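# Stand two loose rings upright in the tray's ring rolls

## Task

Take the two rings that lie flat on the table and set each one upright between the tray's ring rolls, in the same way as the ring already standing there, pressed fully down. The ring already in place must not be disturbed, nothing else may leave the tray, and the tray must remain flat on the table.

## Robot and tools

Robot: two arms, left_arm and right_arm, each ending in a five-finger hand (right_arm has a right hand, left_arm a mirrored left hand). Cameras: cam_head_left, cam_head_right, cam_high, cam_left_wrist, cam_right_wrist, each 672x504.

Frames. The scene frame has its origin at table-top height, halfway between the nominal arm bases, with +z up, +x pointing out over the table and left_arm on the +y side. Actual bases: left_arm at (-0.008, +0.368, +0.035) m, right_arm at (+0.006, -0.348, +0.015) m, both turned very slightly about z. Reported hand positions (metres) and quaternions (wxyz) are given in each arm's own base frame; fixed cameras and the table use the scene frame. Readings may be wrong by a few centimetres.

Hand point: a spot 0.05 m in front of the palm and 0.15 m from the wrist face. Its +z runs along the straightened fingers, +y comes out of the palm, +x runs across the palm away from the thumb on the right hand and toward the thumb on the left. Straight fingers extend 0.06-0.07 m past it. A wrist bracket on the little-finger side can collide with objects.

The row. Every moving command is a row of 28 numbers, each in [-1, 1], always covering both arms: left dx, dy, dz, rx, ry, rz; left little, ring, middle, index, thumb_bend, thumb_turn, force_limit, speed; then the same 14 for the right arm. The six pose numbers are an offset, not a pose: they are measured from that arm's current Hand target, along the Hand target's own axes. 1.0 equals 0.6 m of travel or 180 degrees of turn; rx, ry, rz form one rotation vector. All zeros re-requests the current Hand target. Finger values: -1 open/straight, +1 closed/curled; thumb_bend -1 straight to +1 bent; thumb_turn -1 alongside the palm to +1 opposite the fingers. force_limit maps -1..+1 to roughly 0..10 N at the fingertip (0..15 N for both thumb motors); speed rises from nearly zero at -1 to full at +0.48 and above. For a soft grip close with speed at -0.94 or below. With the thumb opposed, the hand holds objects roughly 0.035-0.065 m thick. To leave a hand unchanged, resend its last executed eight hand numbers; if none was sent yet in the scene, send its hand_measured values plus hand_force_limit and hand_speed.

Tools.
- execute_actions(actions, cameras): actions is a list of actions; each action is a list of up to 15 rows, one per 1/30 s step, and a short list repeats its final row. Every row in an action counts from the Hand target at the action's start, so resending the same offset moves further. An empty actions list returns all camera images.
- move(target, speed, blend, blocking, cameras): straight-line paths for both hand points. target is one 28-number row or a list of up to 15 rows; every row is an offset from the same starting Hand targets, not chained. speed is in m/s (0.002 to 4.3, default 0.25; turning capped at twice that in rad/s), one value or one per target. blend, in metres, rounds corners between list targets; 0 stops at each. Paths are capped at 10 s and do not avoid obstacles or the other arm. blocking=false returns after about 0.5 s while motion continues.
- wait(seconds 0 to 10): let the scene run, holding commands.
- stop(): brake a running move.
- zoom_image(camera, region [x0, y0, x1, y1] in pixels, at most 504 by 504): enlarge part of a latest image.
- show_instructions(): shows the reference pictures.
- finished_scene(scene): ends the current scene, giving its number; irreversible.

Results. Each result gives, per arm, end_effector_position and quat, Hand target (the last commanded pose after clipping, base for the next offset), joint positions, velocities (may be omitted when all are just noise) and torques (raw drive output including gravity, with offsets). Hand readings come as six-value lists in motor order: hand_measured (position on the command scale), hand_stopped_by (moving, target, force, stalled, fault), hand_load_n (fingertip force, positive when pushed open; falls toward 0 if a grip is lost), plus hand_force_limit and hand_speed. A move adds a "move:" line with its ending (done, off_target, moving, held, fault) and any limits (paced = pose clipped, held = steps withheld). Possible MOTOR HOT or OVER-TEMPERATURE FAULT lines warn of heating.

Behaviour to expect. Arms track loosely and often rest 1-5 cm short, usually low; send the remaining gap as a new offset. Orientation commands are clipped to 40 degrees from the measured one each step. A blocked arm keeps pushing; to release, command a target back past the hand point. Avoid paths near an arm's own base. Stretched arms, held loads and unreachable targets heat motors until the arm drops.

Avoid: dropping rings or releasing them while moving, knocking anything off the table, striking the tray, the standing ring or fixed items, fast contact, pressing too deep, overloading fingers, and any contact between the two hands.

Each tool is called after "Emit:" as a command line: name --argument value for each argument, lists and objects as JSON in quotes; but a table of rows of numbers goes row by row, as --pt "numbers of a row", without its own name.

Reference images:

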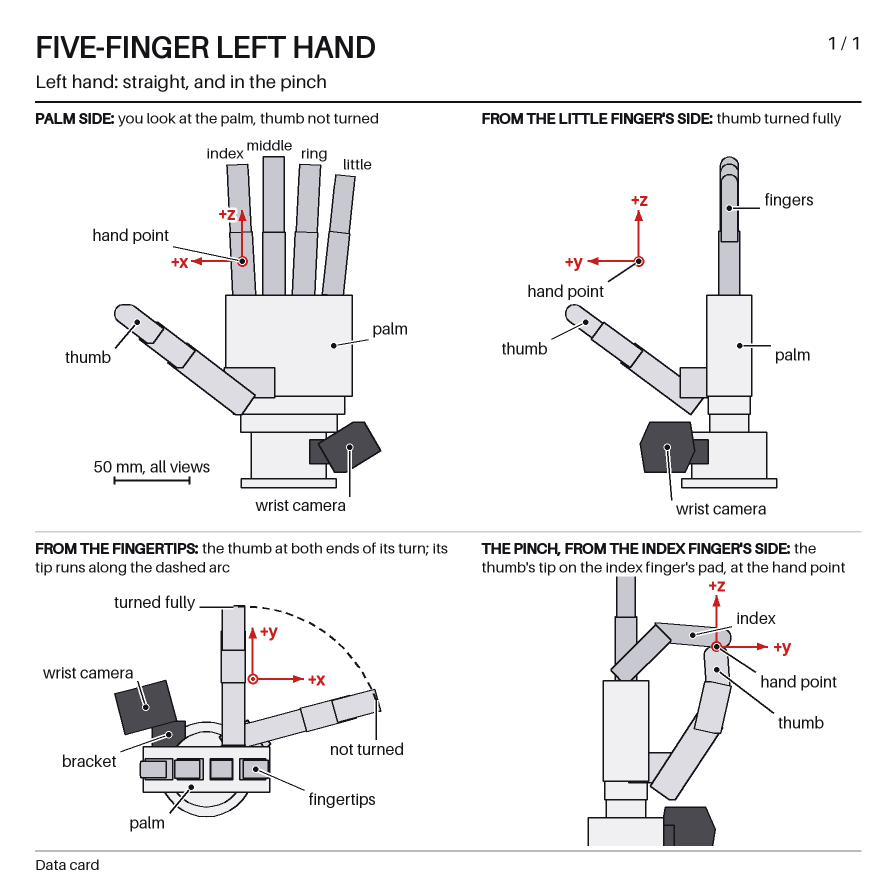

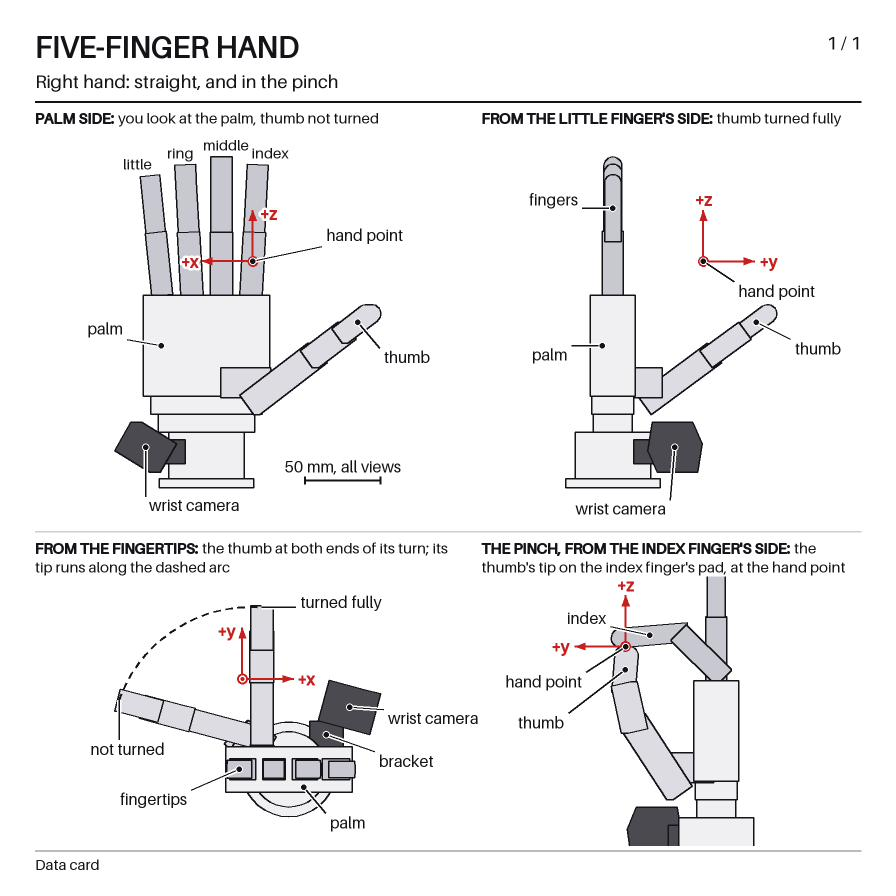

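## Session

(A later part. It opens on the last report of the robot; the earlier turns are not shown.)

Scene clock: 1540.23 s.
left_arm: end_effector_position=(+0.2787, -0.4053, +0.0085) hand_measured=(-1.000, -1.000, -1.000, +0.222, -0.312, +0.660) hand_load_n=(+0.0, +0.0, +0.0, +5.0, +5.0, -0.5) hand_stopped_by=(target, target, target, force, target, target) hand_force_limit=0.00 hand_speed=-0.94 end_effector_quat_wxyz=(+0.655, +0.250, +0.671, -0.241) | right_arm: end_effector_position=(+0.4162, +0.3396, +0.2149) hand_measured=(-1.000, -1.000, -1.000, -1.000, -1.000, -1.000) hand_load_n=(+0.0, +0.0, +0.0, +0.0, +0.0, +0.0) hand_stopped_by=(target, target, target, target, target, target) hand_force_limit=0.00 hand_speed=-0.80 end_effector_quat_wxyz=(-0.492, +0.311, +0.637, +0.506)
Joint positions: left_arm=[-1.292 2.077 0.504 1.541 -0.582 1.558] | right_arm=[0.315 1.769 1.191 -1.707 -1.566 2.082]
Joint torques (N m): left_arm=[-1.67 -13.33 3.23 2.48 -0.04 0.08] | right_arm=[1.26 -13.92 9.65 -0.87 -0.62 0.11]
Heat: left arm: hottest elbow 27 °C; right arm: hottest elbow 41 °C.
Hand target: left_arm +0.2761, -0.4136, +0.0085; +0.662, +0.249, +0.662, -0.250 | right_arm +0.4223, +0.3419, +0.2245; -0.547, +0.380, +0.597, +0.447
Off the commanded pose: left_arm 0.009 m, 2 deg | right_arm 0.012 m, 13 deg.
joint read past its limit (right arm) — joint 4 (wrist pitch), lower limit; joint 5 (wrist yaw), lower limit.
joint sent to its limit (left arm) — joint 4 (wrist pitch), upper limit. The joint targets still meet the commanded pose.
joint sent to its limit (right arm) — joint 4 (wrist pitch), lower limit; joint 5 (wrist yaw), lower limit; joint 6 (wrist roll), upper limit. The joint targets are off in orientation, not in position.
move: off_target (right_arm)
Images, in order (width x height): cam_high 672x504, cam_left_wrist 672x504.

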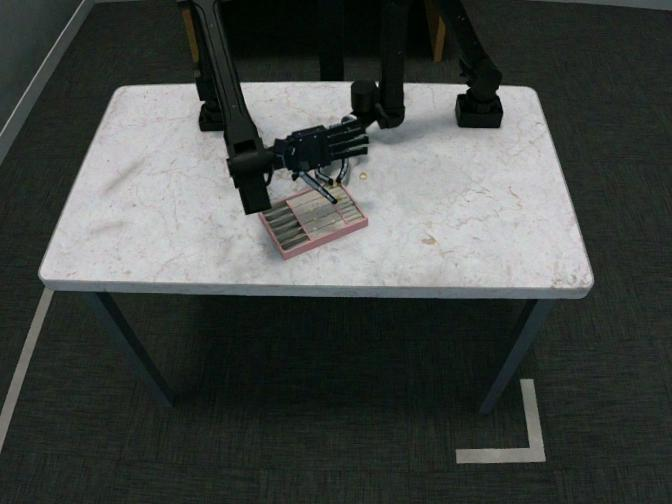

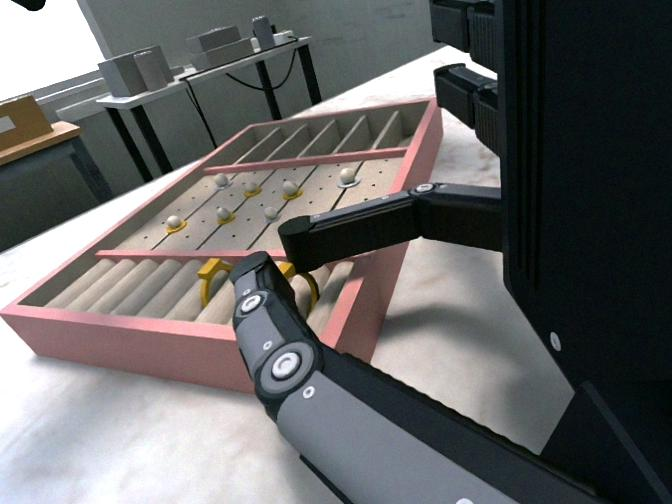

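Emit:
move --target '[0.0083,-0.0023,-0.001,0,0,0,-1,-1,-1,0.3,-0.31,0.66,0.0,-0.94,0,0,0,0,0,0,-1,-1,-1,-1,-1,-1,0,-0.8]' --speed 0.04 --cameras '["cam_left_wrist", "cam_high"]'

Emit:
zoom_image --camera "cam_left_wrist" --region '[250, 240, 390, 380]'

Emit:
zoom_image --camera "cam_high" --region '[322, 165, 352, 195]'

Scene clock: 1543.53 s.
left_arm: end_effector_position=(+0.2778, -0.4059, +0.0046) hand_measured=(-1.000, -1.000, -1.000, +0.222, -0.312, +0.660) hand_load_n=(+0.0, +0.0, +0.0, +5.5, +4.5, -0.5) hand_stopped_by=(target, target, target, force, target, target) hand_force_limit=0.00 hand_speed=-0.94 end_effector_quat_wxyz=(+0.654, +0.251, +0.673, -0.238) | right_arm: end_effector_position=(+0.4162, +0.3396, +0.2149) hand_measured=(-1.000, -1.000, -1.000, -1.000, -1.000, -1.000) hand_load_n=(+0.0, +0.0, +0.0, +0.0, +0.0, +0.0) hand_stopped_by=(target, target, target, target, target, target) hand_force_limit=0.00 hand_speed=-0.80 end_effector_quat_wxyz=(-0.492, +0.311, +0.637, +0.506)
Joint positions: left_arm=[-1.295 2.088 0.509 1.541 -0.588 1.558] | right_arm=[0.315 1.769 1.191 -1.707 -1.566 2.082]
Joint torques (N m): left_arm=[-2.02 -13.86 3.1 2.4 0.01 -0.02] | right_arm=[1.08 -13.98 9.7 -0.85 -0.63 0.06]
Heat: left arm: hottest elbow 27 °C; right arm: hottest elbow 41 °C.
Hand target: left_arm +0.2747, -0.4141, +0.0036; +0.662, +0.249, +0.662, -0.250 | right_arm +0.4223, +0.3419, +0.2245; -0.547, +0.380, +0.597, +0.447
Off the commanded pose: left_arm 0.009 m, 2 deg | right_arm 0.012 m, 13 deg.
joint read past its limit (right arm) — joint 4 (wrist pitch), lower limit; joint 5 (wrist yaw), lower limit.
joint sent to its limit (left arm) — joint 4 (wrist pitch), upper limit. The joint targets still meet the commanded pose.
joint sent to its limit (right arm) — joint 4 (wrist pitch), lower limit; joint 5 (wrist yaw), lower limit; joint 6 (wrist roll), upper limit. The joint targets are off in orientation, not in position.
move: off_target (right_arm)
Images, in order (width x height): cam_high 672x504, cam_left_wrist 672x504.

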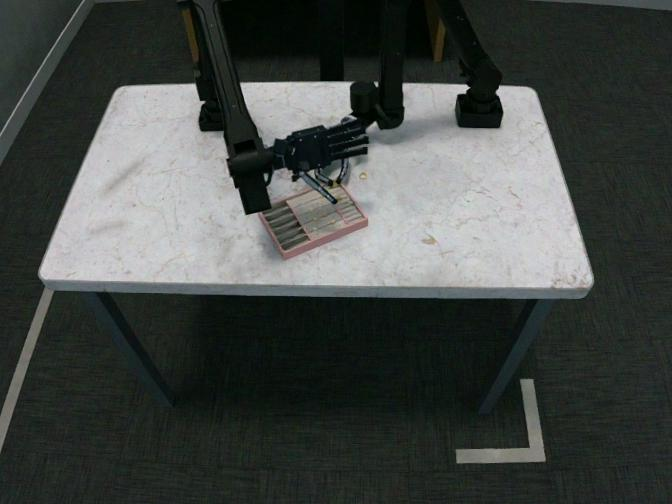

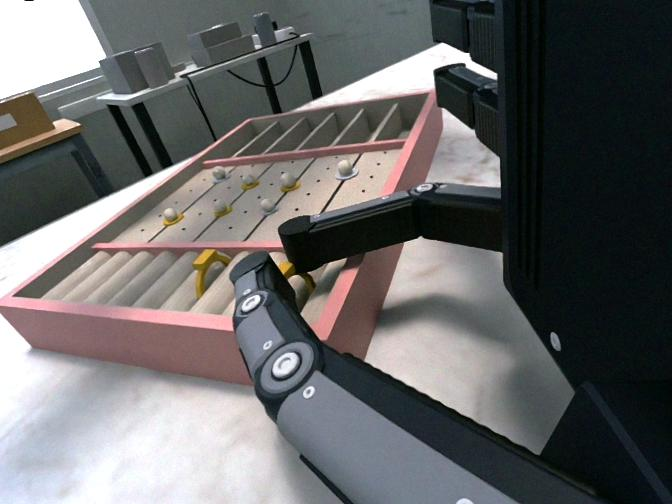

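Scaled by 3.600.

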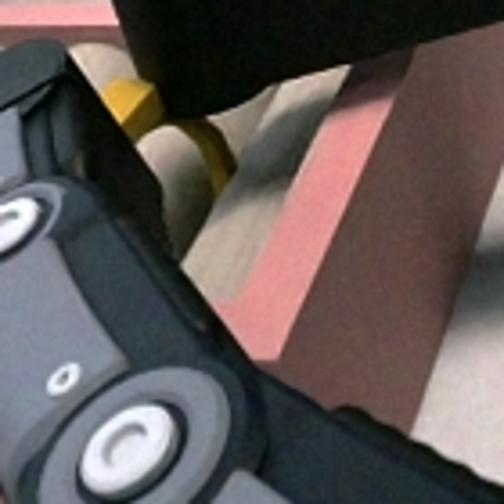

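Scaled by 16.800.

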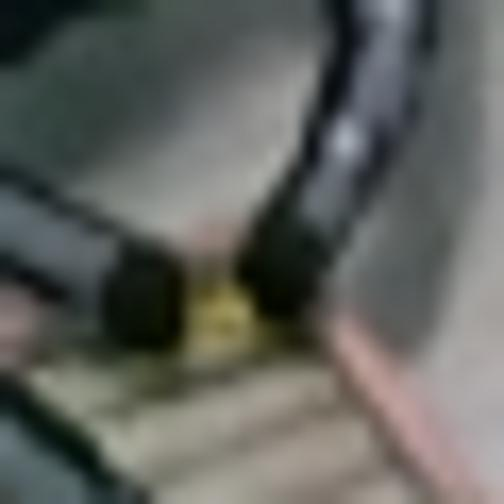

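Emit:
zoom_image --camera "cam_left_wrist" --region '[170, 225, 350, 325]'

Scaled by 2.800.

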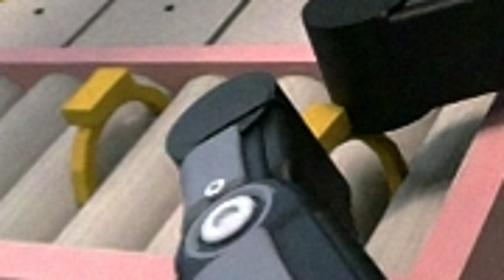

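Emit:
move --target '[0.0083,0,0,0,0,0,-1,-1,-1,0.3,-0.31,0.66,0.0,-0.94,0,0,0,0,0,0,-1,-1,-1,-1,-1,-1,0,-0.8]' --speed 0.04 --cameras '["cam_left_wrist", "cam_high"]'

Emit:
zoom_image --camera "cam_left_wrist" --region '[170, 225, 350, 325]'

Emit:
zoom_image --camera "cam_high" --region '[322, 165, 352, 195]'

Scene clock: 1551.27 s.
left_arm: end_effector_position=(+0.2779, -0.4061, +0.0027) hand_measured=(-1.000, -1.000, -1.000, +0.222, -0.312, +0.660) hand_load_n=(+0.0, +0.0, +0.0, +5.5, +4.5, -2.0) hand_stopped_by=(target, target, target, force, target, target) hand_force_limit=0.00 hand_speed=-0.94 end_effector_quat_wxyz=(+0.654, +0.251, +0.673, -0.238) | right_arm: end_effector_position=(+0.4162, +0.3396, +0.2149) hand_measured=(-1.000, -1.000, -1.000, -1.000, -1.000, -1.000) hand_load_n=(+0.0, +0.0, +0.0, +0.0, +0.0, +0.0) hand_stopped_by=(target, target, target, target, target, target) hand_force_limit=0.00 hand_speed=-0.80 end_effector_quat_wxyz=(-0.492, +0.311, +0.637, +0.506)
Joint positions: left_arm=[-1.296 2.096 0.512 1.546 -0.59 1.558] | right_arm=[0.315 1.769 1.191 -1.707 -1.566 2.082]
Joint torques (N m): left_arm=[-1.67 -12.86 3.25 2.14 0.02 -0.05] | right_arm=[1.32 -13.74 9.69 -0.79 -0.64 0.08]
Heat: left arm: hottest elbow 27 °C; right arm: hottest elbow 41 °C.
Hand target: left_arm +0.2748, -0.4140, -0.0015; +0.661, +0.249, +0.662, -0.250 | right_arm +0.4223, +0.3419, +0.2245; -0.547, +0.380, +0.597, +0.447
Off the commanded pose: left_arm 0.010 m, 2 deg | right_arm 0.012 m, 13 deg.
joint read past its limit (right arm) — joint 4 (wrist pitch), lower limit; joint 5 (wrist yaw), lower limit.
joint sent to its limit (left arm) — joint 4 (wrist pitch), upper limit. The joint targets still meet the commanded pose.
joint sent to its limit (right arm) — joint 4 (wrist pitch), lower limit; joint 5 (wrist yaw), lower limit; joint 6 (wrist roll), upper limit. The joint targets are off in orientation, not in position.
move: off_target (right_arm)
Images, in order (width x height): cam_high 672x504, cam_left_wrist 672x504.

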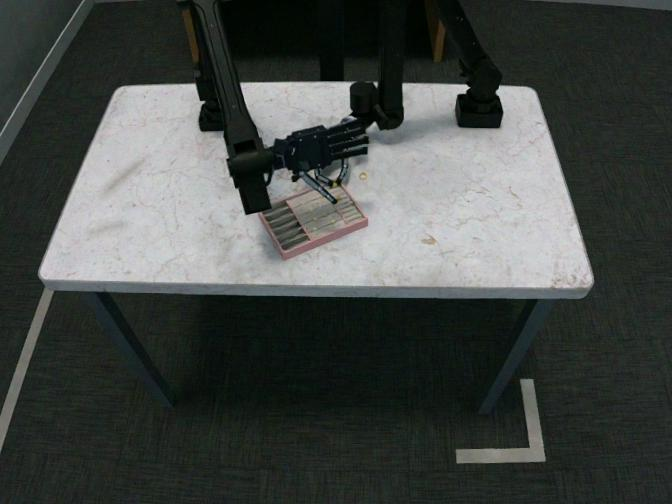

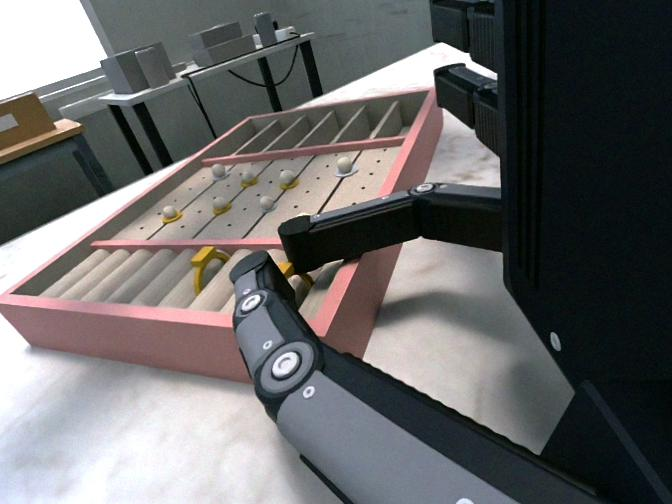

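Scaled by 2.800.

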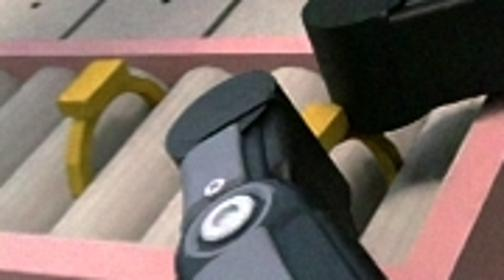

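Scaled by 16.800.

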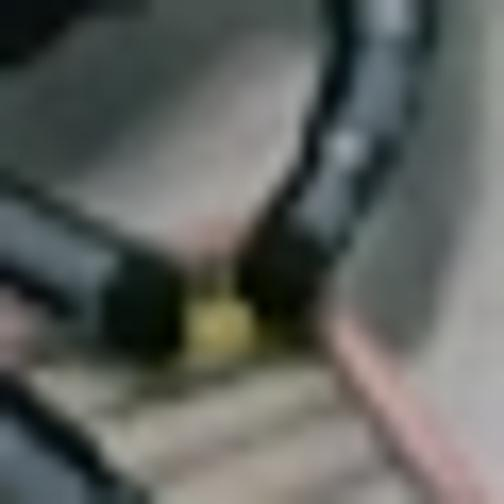

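Emit:
move --pt "-0.005 0 0 0 0 0 -1 -1 -1 0.3 -0.31 0.66 0.0 -0.94 0 0 0 0 0 0 -1 -1 -1 -1 -1 -1 0 -0.8" --pt "-0.005 0 0 0 0 0 -1 -1 -1 0.12 -0.35 0.66 0.0 -0.9 0 0 0 0 0 0 -1 -1 -1 -1 -1 -1 0 -0.8" --speed 0.04 --cameras '["cam_left_wrist", "cam_high"]'

Emit:
zoom_image --camera "cam_left_wrist" --region '[170, 225, 350, 325]'

Emit:
zoom_image --camera "cam_high" --region '[322, 165, 352, 195]'

Scene clock: 1555.53 s.
left_arm: end_effector_position=(+0.2778, -0.4071, +0.0034) hand_measured=(-1.000, -1.000, -1.000, +0.120, -0.350, +0.660) hand_load_n=(+0.0, +0.0, +0.0, +0.0, +0.0, -0.5) hand_stopped_by=(target, target, target, target, target, target) hand_force_limit=0.00 hand_speed=-0.90 end_effector_quat_wxyz=(+0.655, +0.250, +0.672, -0.239) | right_arm: end_effector_position=(+0.4162, +0.3396, +0.2149) hand_measured=(-1.000, -1.000, -1.000, -1.000, -1.000, -1.000) hand_load_n=(+0.0, +0.0, +0.0, +0.0, +0.0, +0.0) hand_stopped_by=(target, target, target, target, target, target) hand_force_limit=0.00 hand_speed=-0.80 end_effector_quat_wxyz=(-0.492, +0.311, +0.637, +0.506)
Joint positions: left_arm=[-1.297 2.096 0.514 1.547 -0.59 1.558] | right_arm=[0.315 1.769 1.191 -1.707 -1.566 2.082]
Joint torques (N m): left_arm=[-1.61 -13.68 2.96 1.89 0.07 0.02] | right_arm=[0.5 -13.57 9.7 -0.75 -0.66 0.1]
Heat: left arm: hottest elbow 27 °C; right arm: hottest elbow 41 °C.
Hand target: left_arm +0.2747, -0.4142, +0.0016; +0.662, +0.249, +0.662, -0.250 | right_arm +0.4223, +0.3419, +0.2245; -0.547, +0.380, +0.597, +0.447
Off the commanded pose: left_arm 0.008 m, 2 deg | right_arm 0.012 m, 13 deg.
joint read past its limit (right arm) — joint 4 (wrist pitch), lower limit; joint 5 (wrist yaw), lower limit.
joint sent to its limit (left arm) — joint 4 (wrist pitch), upper limit. The joint targets still meet the commanded pose.
joint sent to its limit (right arm) — joint 4 (wrist pitch), lower limit; joint 5 (wrist yaw), lower limit; joint 6 (wrist roll), upper limit. The joint targets are off in orientation, not in position.
move: off_target (right_arm)
Images, in order (width x height): cam_high 672x504, cam_left_wrist 672x504.

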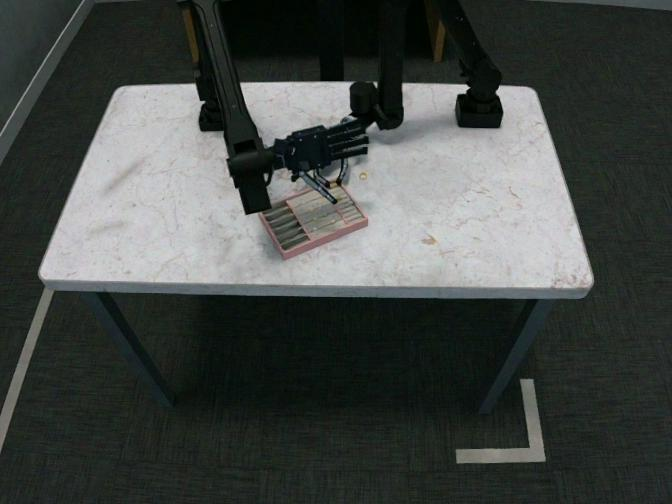

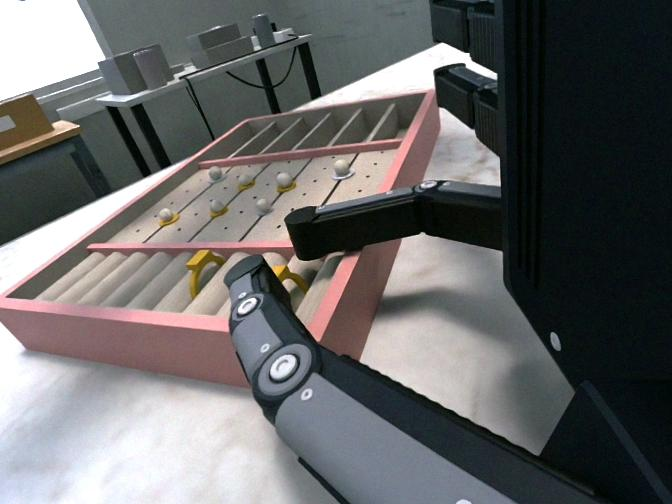

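Scaled by 2.800.

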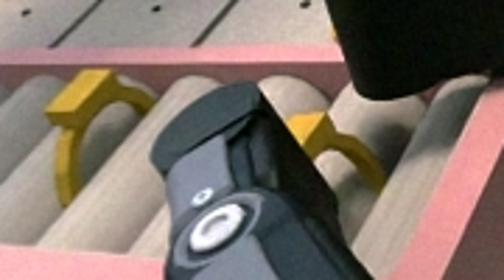

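Scaled by 16.800.

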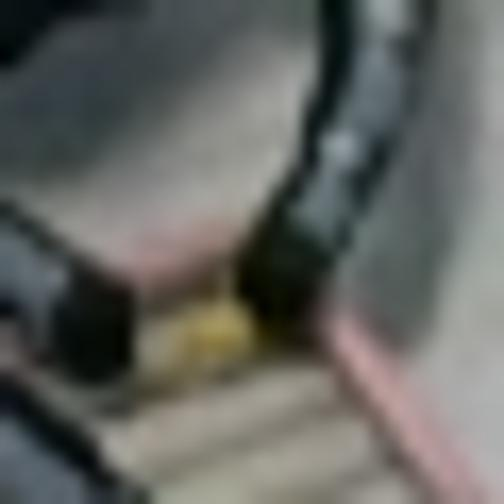

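Emit:
move --pt "-0.03 0 0 0 0 0 -1 -1 -1 0.12 -0.35 0.66 0.0 -0.9 0 0 0 0 0 0 -1 -1 -1 -1 -1 -1 0 -0.8" --pt "-0.07 0 0 0 0 0 -1 -1 -1 0.12 -0.35 0.66 0.0 -0.9 0 0 0 0 0 0 -1 -1 -1 -1 -1 -1 0 -0.8" --speed 0.06 --cameras '["cam_left_wrist", "cam_high"]'

Emit:
zoom_image --camera "cam_left_wrist" --region '[170, 245, 390, 405]'

Emit:
zoom_image --camera "cam_high" --region '[322, 165, 352, 195]'

Scene clock: 1562.43 s.
left_arm: end_effector_position=(+0.2789, -0.4126, +0.0378) hand_measured=(-1.000, -1.000, -1.000, +0.120, -0.350, +0.660) hand_load_n=(+0.0, +0.0, +0.0, +0.0, +0.0, +0.0) hand_stopped_by=(target, target, target, target, target, target) hand_force_limit=0.00 hand_speed=-0.90 end_effector_quat_wxyz=(+0.661, +0.243, +0.665, -0.249) | right_arm: end_effector_position=(+0.4162, +0.3396, +0.2149) hand_measured=(-1.000, -1.000, -1.000, -1.000, -1.000, -1.000) hand_load_n=(-0.5, +0.0, +0.0, +0.0, +0.0, +0.0) hand_stopped_by=(target, target, target, target, target, target) hand_force_limit=0.00 hand_speed=-0.80 end_effector_quat_wxyz=(-0.492, +0.311, +0.637, +0.506)
Joint positions: left_arm=[-1.297 1.982 0.502 1.477 -0.587 1.56] | right_arm=[0.315 1.769 1.191 -1.707 -1.566 2.082]
Joint torques (N m): left_arm=[-1.2 -15.62 2.03 1.09 0.14 0.08] | right_arm=[0.85 -13.63 9.77 -0.84 -0.62 0.06]
Heat: left arm: hottest elbow 27 °C; right arm: hottest elbow 41 °C.
Hand target: left_arm +0.2747, -0.4141, +0.0436; +0.662, +0.249, +0.662, -0.250 | right_arm +0.4223, +0.3419, +0.2245; -0.547, +0.380, +0.597, +0.447
Off the commanded pose: left_arm 0.007 m, 1 deg | right_arm 0.012 m, 13 deg.
joint read past its limit (right arm) — joint 4 (wrist pitch), lower limit; joint 5 (wrist yaw), lower limit.
joint sent to its limit (right arm) — joint 4 (wrist pitch), lower limit; joint 5 (wrist yaw), lower limit; joint 6 (wrist roll), upper limit. The joint targets are off in orientation, not in position.
move: off_target (right_arm)
Images, in order (width x height): cam_high 672x504, cam_left_wrist 672x504.

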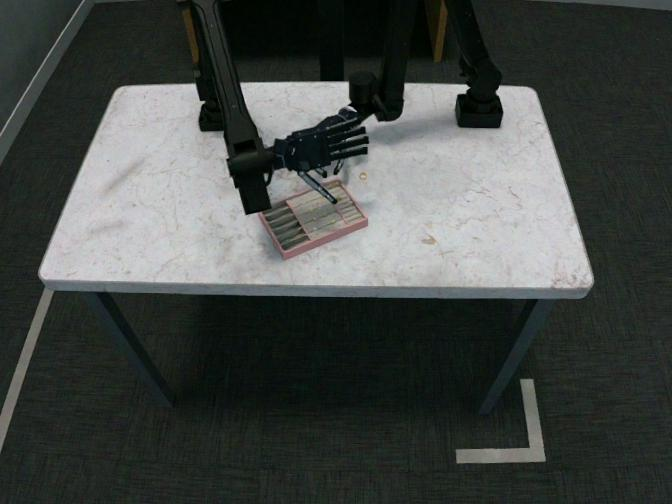

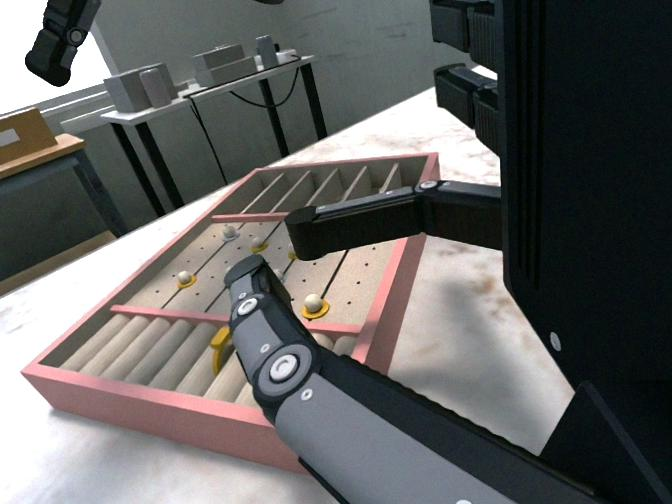

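Scaled by 2.291.

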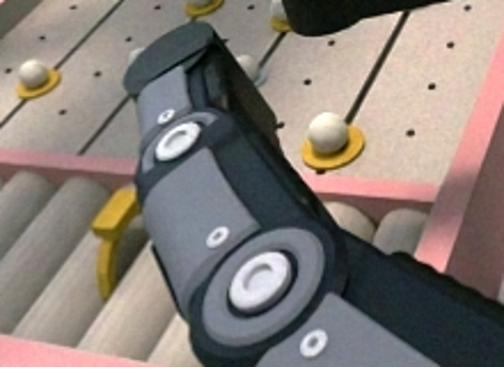

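Scaled by 16.800.

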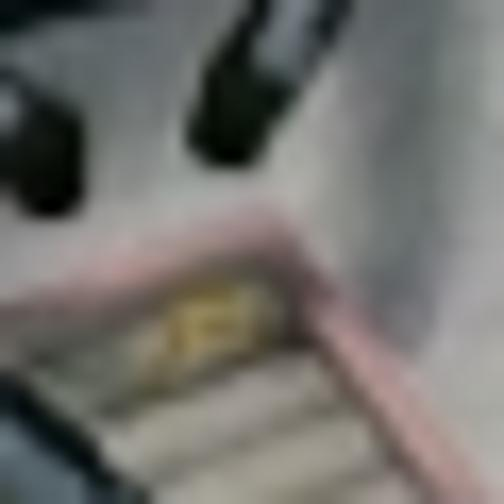

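Emit:
move --target '[0,0.0193,-0.0258,0,0.0172,-0.041,-1,-1,-1,0.22,-0.6,1.0,0.0,-0.6,0,0,0,0,0,0,-1,-1,-1,-1,-1,-1,0,-0.8]' --speed 0.06 --cameras '["cam_left_wrist", "cam_high"]'

Emit:
zoom_image --camera "cam_left_wrist" --region '[170, 245, 390, 405]'

Emit:
zoom_image --camera "cam_high" --region '[322, 165, 352, 195]'

Scene clock: 1574.77 s.
left_arm: end_effector_position=(+0.2676, -0.3987, +0.0389) hand_measured=(-1.000, -1.000, -1.000, +0.220, -0.600, +1.000) hand_load_n=(+0.0, +0.0, +0.0, +0.0, +0.0, +0.5) hand_stopped_by=(target, target, target, target, target, target) hand_force_limit=0.00 hand_speed=-0.60 end_effector_quat_wxyz=(+0.626, +0.221, +0.693, -0.282) | right_arm: end_effector_position=(+0.4162, +0.3396, +0.2149) hand_measured=(-1.000, -1.000, -1.000, -1.000, -1.000, -1.000) hand_load_n=(+0.0, +0.0, +0.0, +0.0, +0.5, +0.0) hand_stopped_by=(target, target, target, target, target, target) hand_force_limit=0.00 hand_speed=-0.80 end_effector_quat_wxyz=(-0.492, +0.311, +0.637, +0.506)
Joint positions: left_arm=[-1.297 1.876 0.436 1.372 -0.563 1.42] | right_arm=[0.315 1.769 1.191 -1.707 -1.566 2.082]
Joint torques (N m): left_arm=[0.21 -15.21 2.44 1.14 0.14 -0.08] | right_arm=[0.62 -13.33 9.7 -0.85 -0.68 0.09]
Heat: left arm: hottest elbow 27 °C; right arm: hottest elbow 41 °C.
Hand target: left_arm +0.2708, -0.3953, +0.0437; +0.626, +0.213, +0.694, -0.285 | right_arm +0.4223, +0.3419, +0.2245; -0.547, +0.380, +0.597, +0.447
Off the commanded pose: left_arm 0.007 m, 1 deg | right_arm 0.012 m, 13 deg.
joint read past its limit (right arm) — joint 4 (wrist pitch), lower limit; joint 5 (wrist yaw), lower limit.
joint sent to its limit (right arm) — joint 4 (wrist pitch), lower limit; joint 5 (wrist yaw), lower limit; joint 6 (wrist roll), upper limit. The joint targets are off in orientation, not in position.
move: off_target (right_arm)
Images, in order (width x height): cam_high 672x504, cam_left_wrist 672x504.

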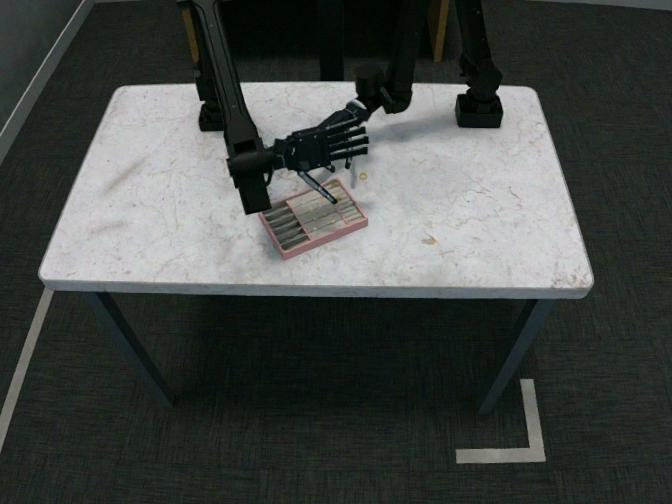

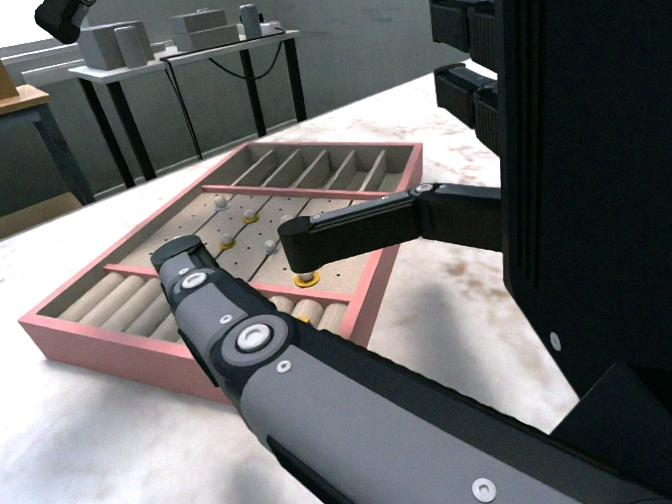

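Scaled by 2.291.

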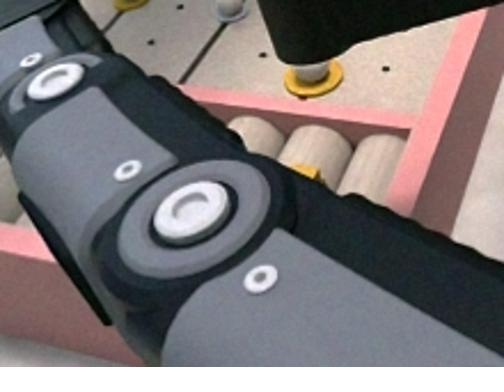

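Scaled by 16.800.

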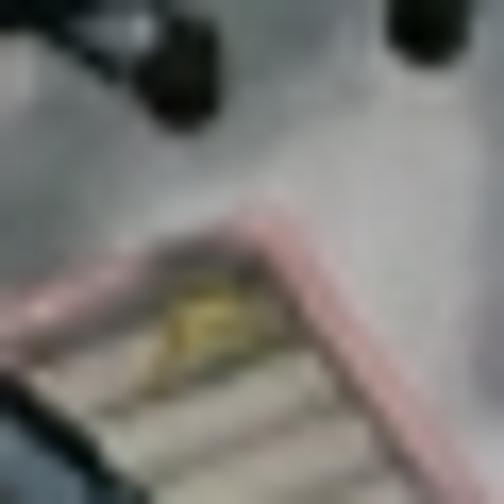

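Emit:
move --target '[0.0406,0.02,0.0084,0,0,0,-1,-1,-1,0.22,-0.6,1.0,0.0,-0.6,0,0,0,0,0,0,-1,-1,-1,-1,-1,-1,0,-0.8]' --speed 0.06 --cameras '["cam_left_wrist", "cam_high", "cam_head_left"]'

Emit:
zoom_image --camera "cam_left_wrist" --region '[230, 215, 390, 335]'

Emit:
zoom_image --camera "cam_high" --region '[322, 165, 352, 195]'

Emit:
zoom_image --camera "cam_head_left" --region '[285, 300, 320, 340]'

Scene clock: 1583.40 s.
left_arm: end_effector_position=(+0.2754, -0.3920, +0.0189) hand_measured=(-1.000, -1.000, -1.000, +0.220, -0.600, +1.000) hand_load_n=(+0.0, +0.0, +0.0, +0.0, +0.0, +0.0) hand_stopped_by=(target, target, target, target, target, target) hand_force_limit=0.00 hand_speed=-0.60 end_effector_quat_wxyz=(+0.624, +0.221, +0.695, -0.281) | right_arm: end_effector_position=(+0.4162, +0.3396, +0.2149) hand_measured=(-1.000, -1.000, -1.000, -1.000, -1.000, -1.000) hand_load_n=(+0.0, +0.0, +0.0, +0.0, +0.5, +0.0) hand_stopped_by=(target, target, target, target, target, target) hand_force_limit=0.00 hand_speed=-0.80 end_effector_quat_wxyz=(-0.492, +0.311, +0.637, +0.506)
Joint positions: left_arm=[-1.267 1.957 0.436 1.447 -0.534 1.419] | right_arm=[0.315 1.769 1.191 -1.707 -1.566 2.082]
Joint torques (N m): left_arm=[-0.21 -12.63 2.52 2.17 0.11 -0.07] | right_arm=[0.73 -13.68 9.76 -0.77 -0.66 0.09]
Heat: left arm: hottest elbow 27 °C; right arm: hottest elbow 41 °C.
Hand target: left_arm +0.2794, -0.3911, +0.0177; +0.626, +0.212, +0.694, -0.285 | right_arm +0.4223, +0.3419, +0.2245; -0.547, +0.380, +0.597, +0.447
Off the commanded pose: left_arm 0.004 m, 1 deg | right_arm 0.012 m, 13 deg.
joint read past its limit (right arm) — joint 4 (wrist pitch), lower limit; joint 5 (wrist yaw), lower limit.
joint sent to its limit (right arm) — joint 4 (wrist pitch), lower limit; joint 5 (wrist yaw), lower limit; joint 6 (wrist roll), upper limit. The joint targets are off in orientation, not in position.
move: off_target (right_arm)
Images, in order (width x height): cam_head_left 672x504, cam_high 672x504, cam_left_wrist 672x504.

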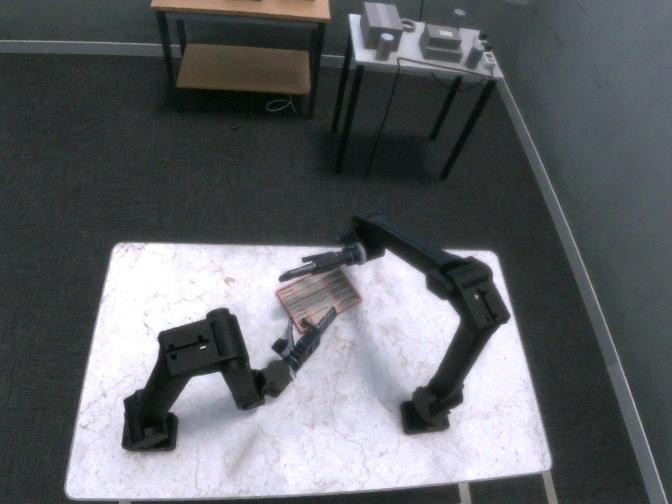

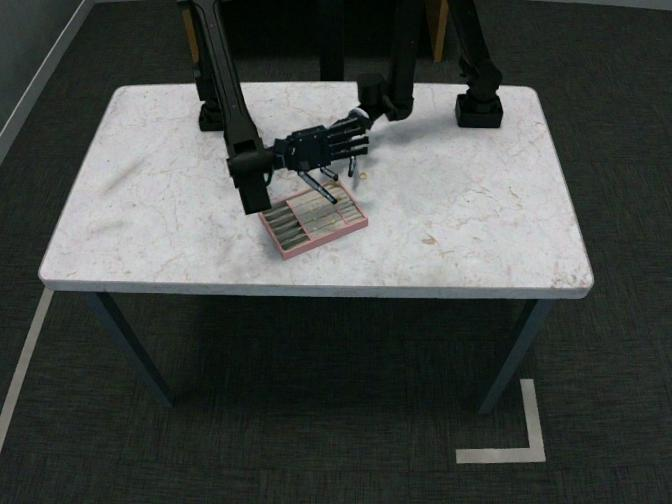

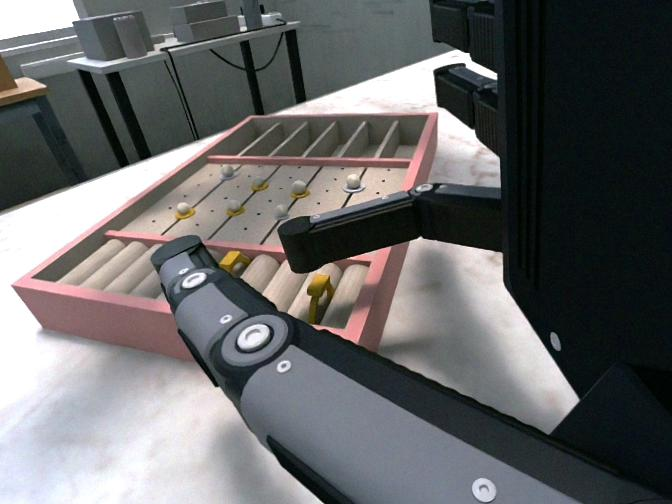

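Scaled by 3.150.

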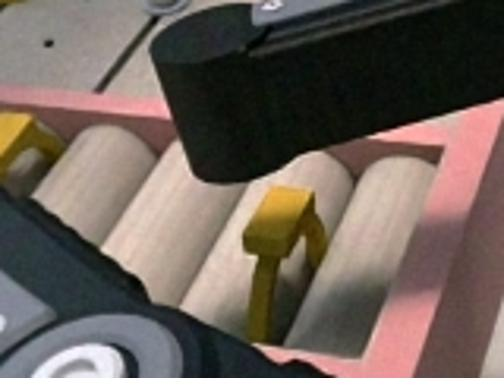

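Scaled by 16.800.

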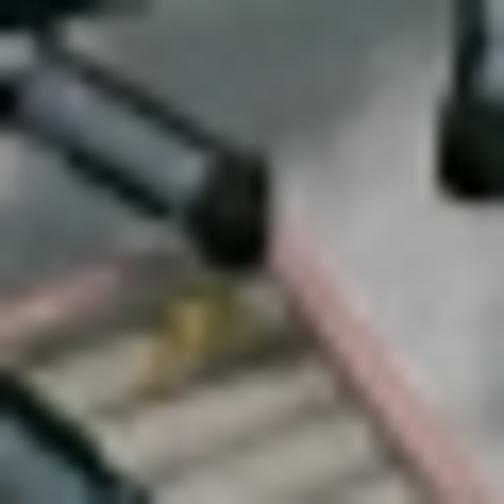

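Scaled by 12.600.

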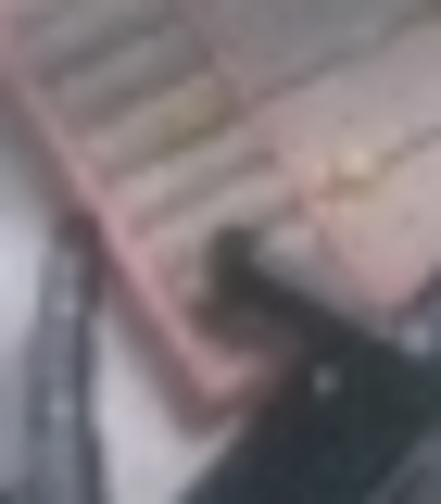

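Emit:
move --target '[0.0132,0.0002,0.0045,0,0,0,-1,-1,-1,0.22,-0.6,1.0,0.0,-0.6,0,0,0,0,0,0,-1,-1,-1,-1,-1,-1,0,-0.8]' --speed 0.04 --cameras '["cam_left_wrist", "cam_high"]'

Emit:
zoom_image --camera "cam_left_wrist" --region '[230, 215, 390, 335]'

Emit:
zoom_image --camera "cam_high" --region '[322, 165, 352, 195]'

Scene clock: 1598.93 s.
left_arm: end_effector_position=(+0.2749, -0.3894, +0.0090) hand_measured=(-1.000, -1.000, -1.000, +0.220, -0.600, +1.000) hand_load_n=(+0.0, +0.0, +0.0, +0.0, +0.0, +0.0) hand_stopped_by=(target, target, target, target, target, target) hand_force_limit=0.00 hand_speed=-0.60 end_effector_quat_wxyz=(+0.622, +0.224, +0.697, -0.278) | right_arm: end_effector_position=(+0.4162, +0.3396, +0.2149) hand_measured=(-1.000, -1.000, -1.000, -1.000, -1.000, -1.000) hand_load_n=(+0.0, +0.0, +0.0, +0.0, +0.0, +0.0) hand_stopped_by=(target, target, target, target, target, target) hand_force_limit=0.00 hand_speed=-0.80 end_effector_quat_wxyz=(-0.492, +0.311, +0.637, +0.506)
Joint positions: left_arm=[-1.266 1.991 0.436 1.471 -0.533 1.419] | right_arm=[0.315 1.769 1.191 -1.707 -1.566 2.082]
Joint torques (N m): left_arm=[0.44 -13.04 3.44 2.3 0.11 -0.12] | right_arm=[1.03 -13.68 9.58 -0.85 -0.63 0.06]
Heat: left arm: hottest shoulder 26 °C; right arm: hottest elbow 41 °C.
Hand target: left_arm +0.2804, -0.3933, +0.0096; +0.626, +0.213, +0.694, -0.285 | right_arm +0.4223, +0.3419, +0.2245; -0.547, +0.380, +0.597, +0.447
Off the commanded pose: left_arm 0.007 m, 2 deg | right_arm 0.012 m, 13 deg.
joint read past its limit (right arm) — joint 4 (wrist pitch), lower limit; joint 5 (wrist yaw), lower limit.
joint sent to its limit (right arm) — joint 4 (wrist pitch), lower limit; joint 5 (wrist yaw), lower limit; joint 6 (wrist roll), upper limit. The joint targets are off in orientation, not in position.
move: off_target (right_arm)
Images, in order (width x height): cam_high 672x504, cam_left_wrist 672x504.

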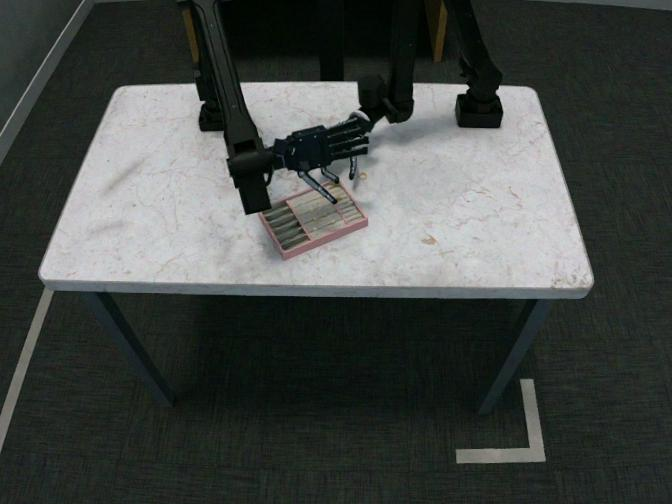

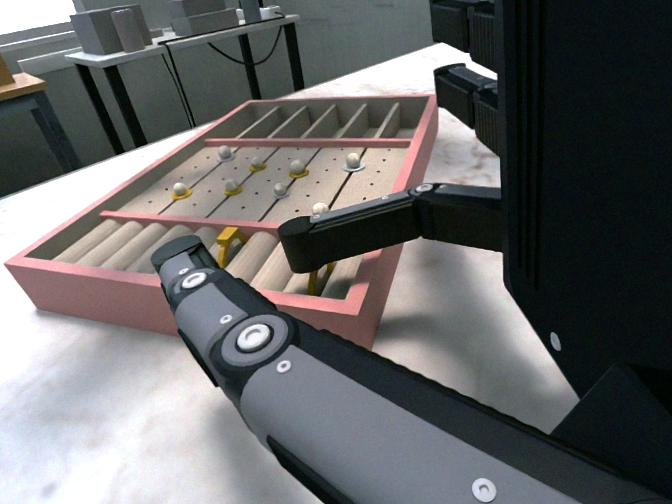

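Scaled by 3.150.

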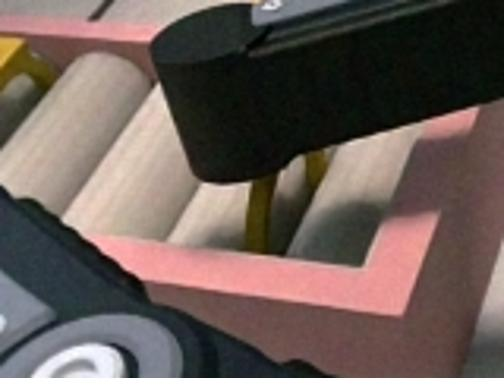

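Scaled by 16.800.

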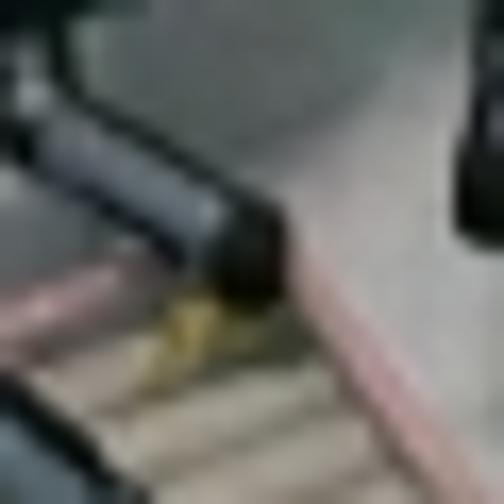

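Emit:
move --target '[-0.0058,0.0017,0.0128,0,0,0,-1,-1,-1,0.22,-0.6,1.0,0.0,-0.6,0,0,0,0,0,0,-1,-1,-1,-1,-1,-1,0,-0.8]' --speed 0.04 --cameras '["cam_left_wrist", "cam_high"]'

Emit:
zoom_image --camera "cam_left_wrist" --region '[230, 215, 390, 335]'

Emit:
zoom_image --camera "cam_high" --region '[322, 165, 352, 195]'

Scene clock: 1603.10 s.
left_arm: end_effector_position=(+0.2811, -0.3925, +0.0113) hand_measured=(-1.000, -1.000, -1.000, +0.220, -0.600, +1.000) hand_load_n=(+0.0, +0.5, +0.0, +0.0, +0.0, +0.0) hand_stopped_by=(target, target, target, target, target, target) hand_force_limit=0.00 hand_speed=-0.60 end_effector_quat_wxyz=(+0.624, +0.221, +0.695, -0.282) | right_arm: end_effector_position=(+0.4162, +0.3396, +0.2149) hand_measured=(-1.000, -1.000, -1.000, -1.000, -1.000, -1.000) hand_load_n=(+0.0, +0.0, +0.0, +0.0, +0.0, +0.0) hand_stopped_by=(target, target, target, target, target, target) hand_force_limit=0.00 hand_speed=-0.80 end_effector_quat_wxyz=(-0.492, +0.311, +0.637, +0.506)
Joint positions: left_arm=[-1.25 1.991 0.447 1.471 -0.517 1.419] | right_arm=[0.315 1.769 1.191 -1.707 -1.566 2.082]
Joint torques (N m): left_arm=[0.44 -13.86 3.85 1.68 0.11 -0.1] | right_arm=[0.5 -13.86 9.61 -0.8 -0.65 0.08]
Heat: left arm: hottest shoulder 26 °C; right arm: hottest elbow 41 °C.
Hand target: left_arm +0.2872, -0.3974, +0.0125; +0.626, +0.213, +0.694, -0.285 | right_arm +0.4223, +0.3419, +0.2245; -0.547, +0.380, +0.597, +0.447
Off the commanded pose: left_arm 0.008 m, 1 deg | right_arm 0.012 m, 13 deg.
joint read past its limit (right arm) — joint 4 (wrist pitch), lower limit; joint 5 (wrist yaw), lower limit.
joint sent to its limit (right arm) — joint 4 (wrist pitch), lower limit; joint 5 (wrist yaw), lower limit; joint 6 (wrist roll), upper limit. The joint targets are off in orientation, not in position.
move: off_target (right_arm)
Images, in order (width x height): cam_high 672x504, cam_left_wrist 672x504.

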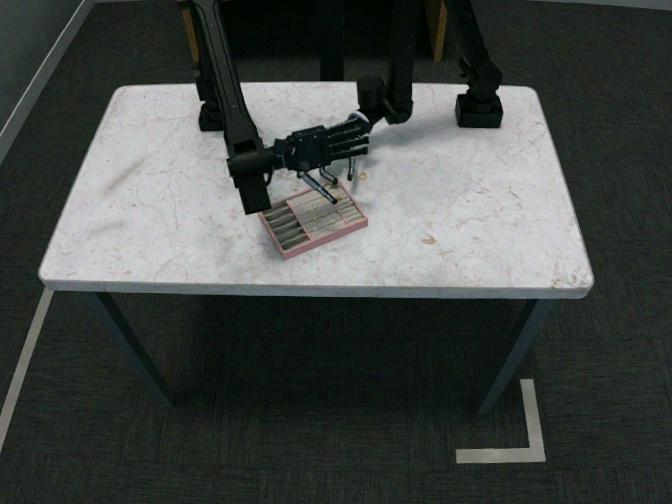

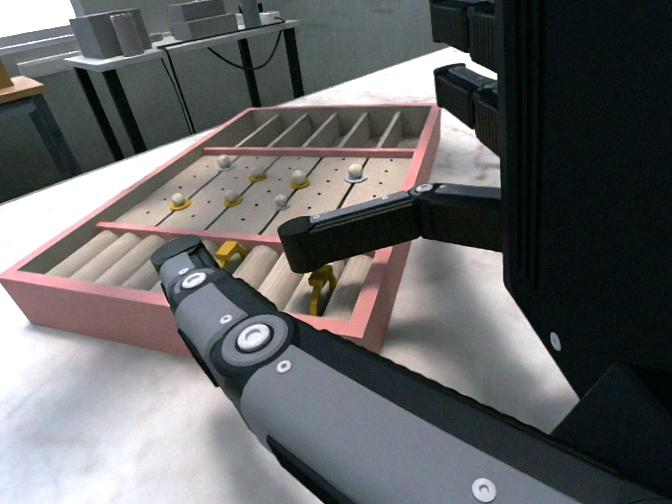

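Scaled by 3.150.

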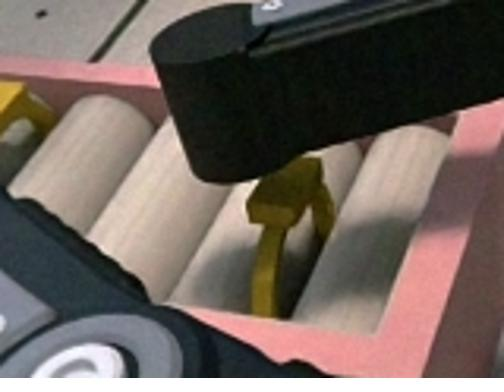

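Scaled by 16.800.

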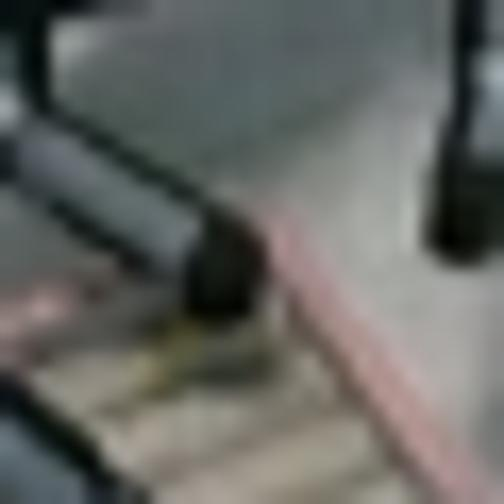

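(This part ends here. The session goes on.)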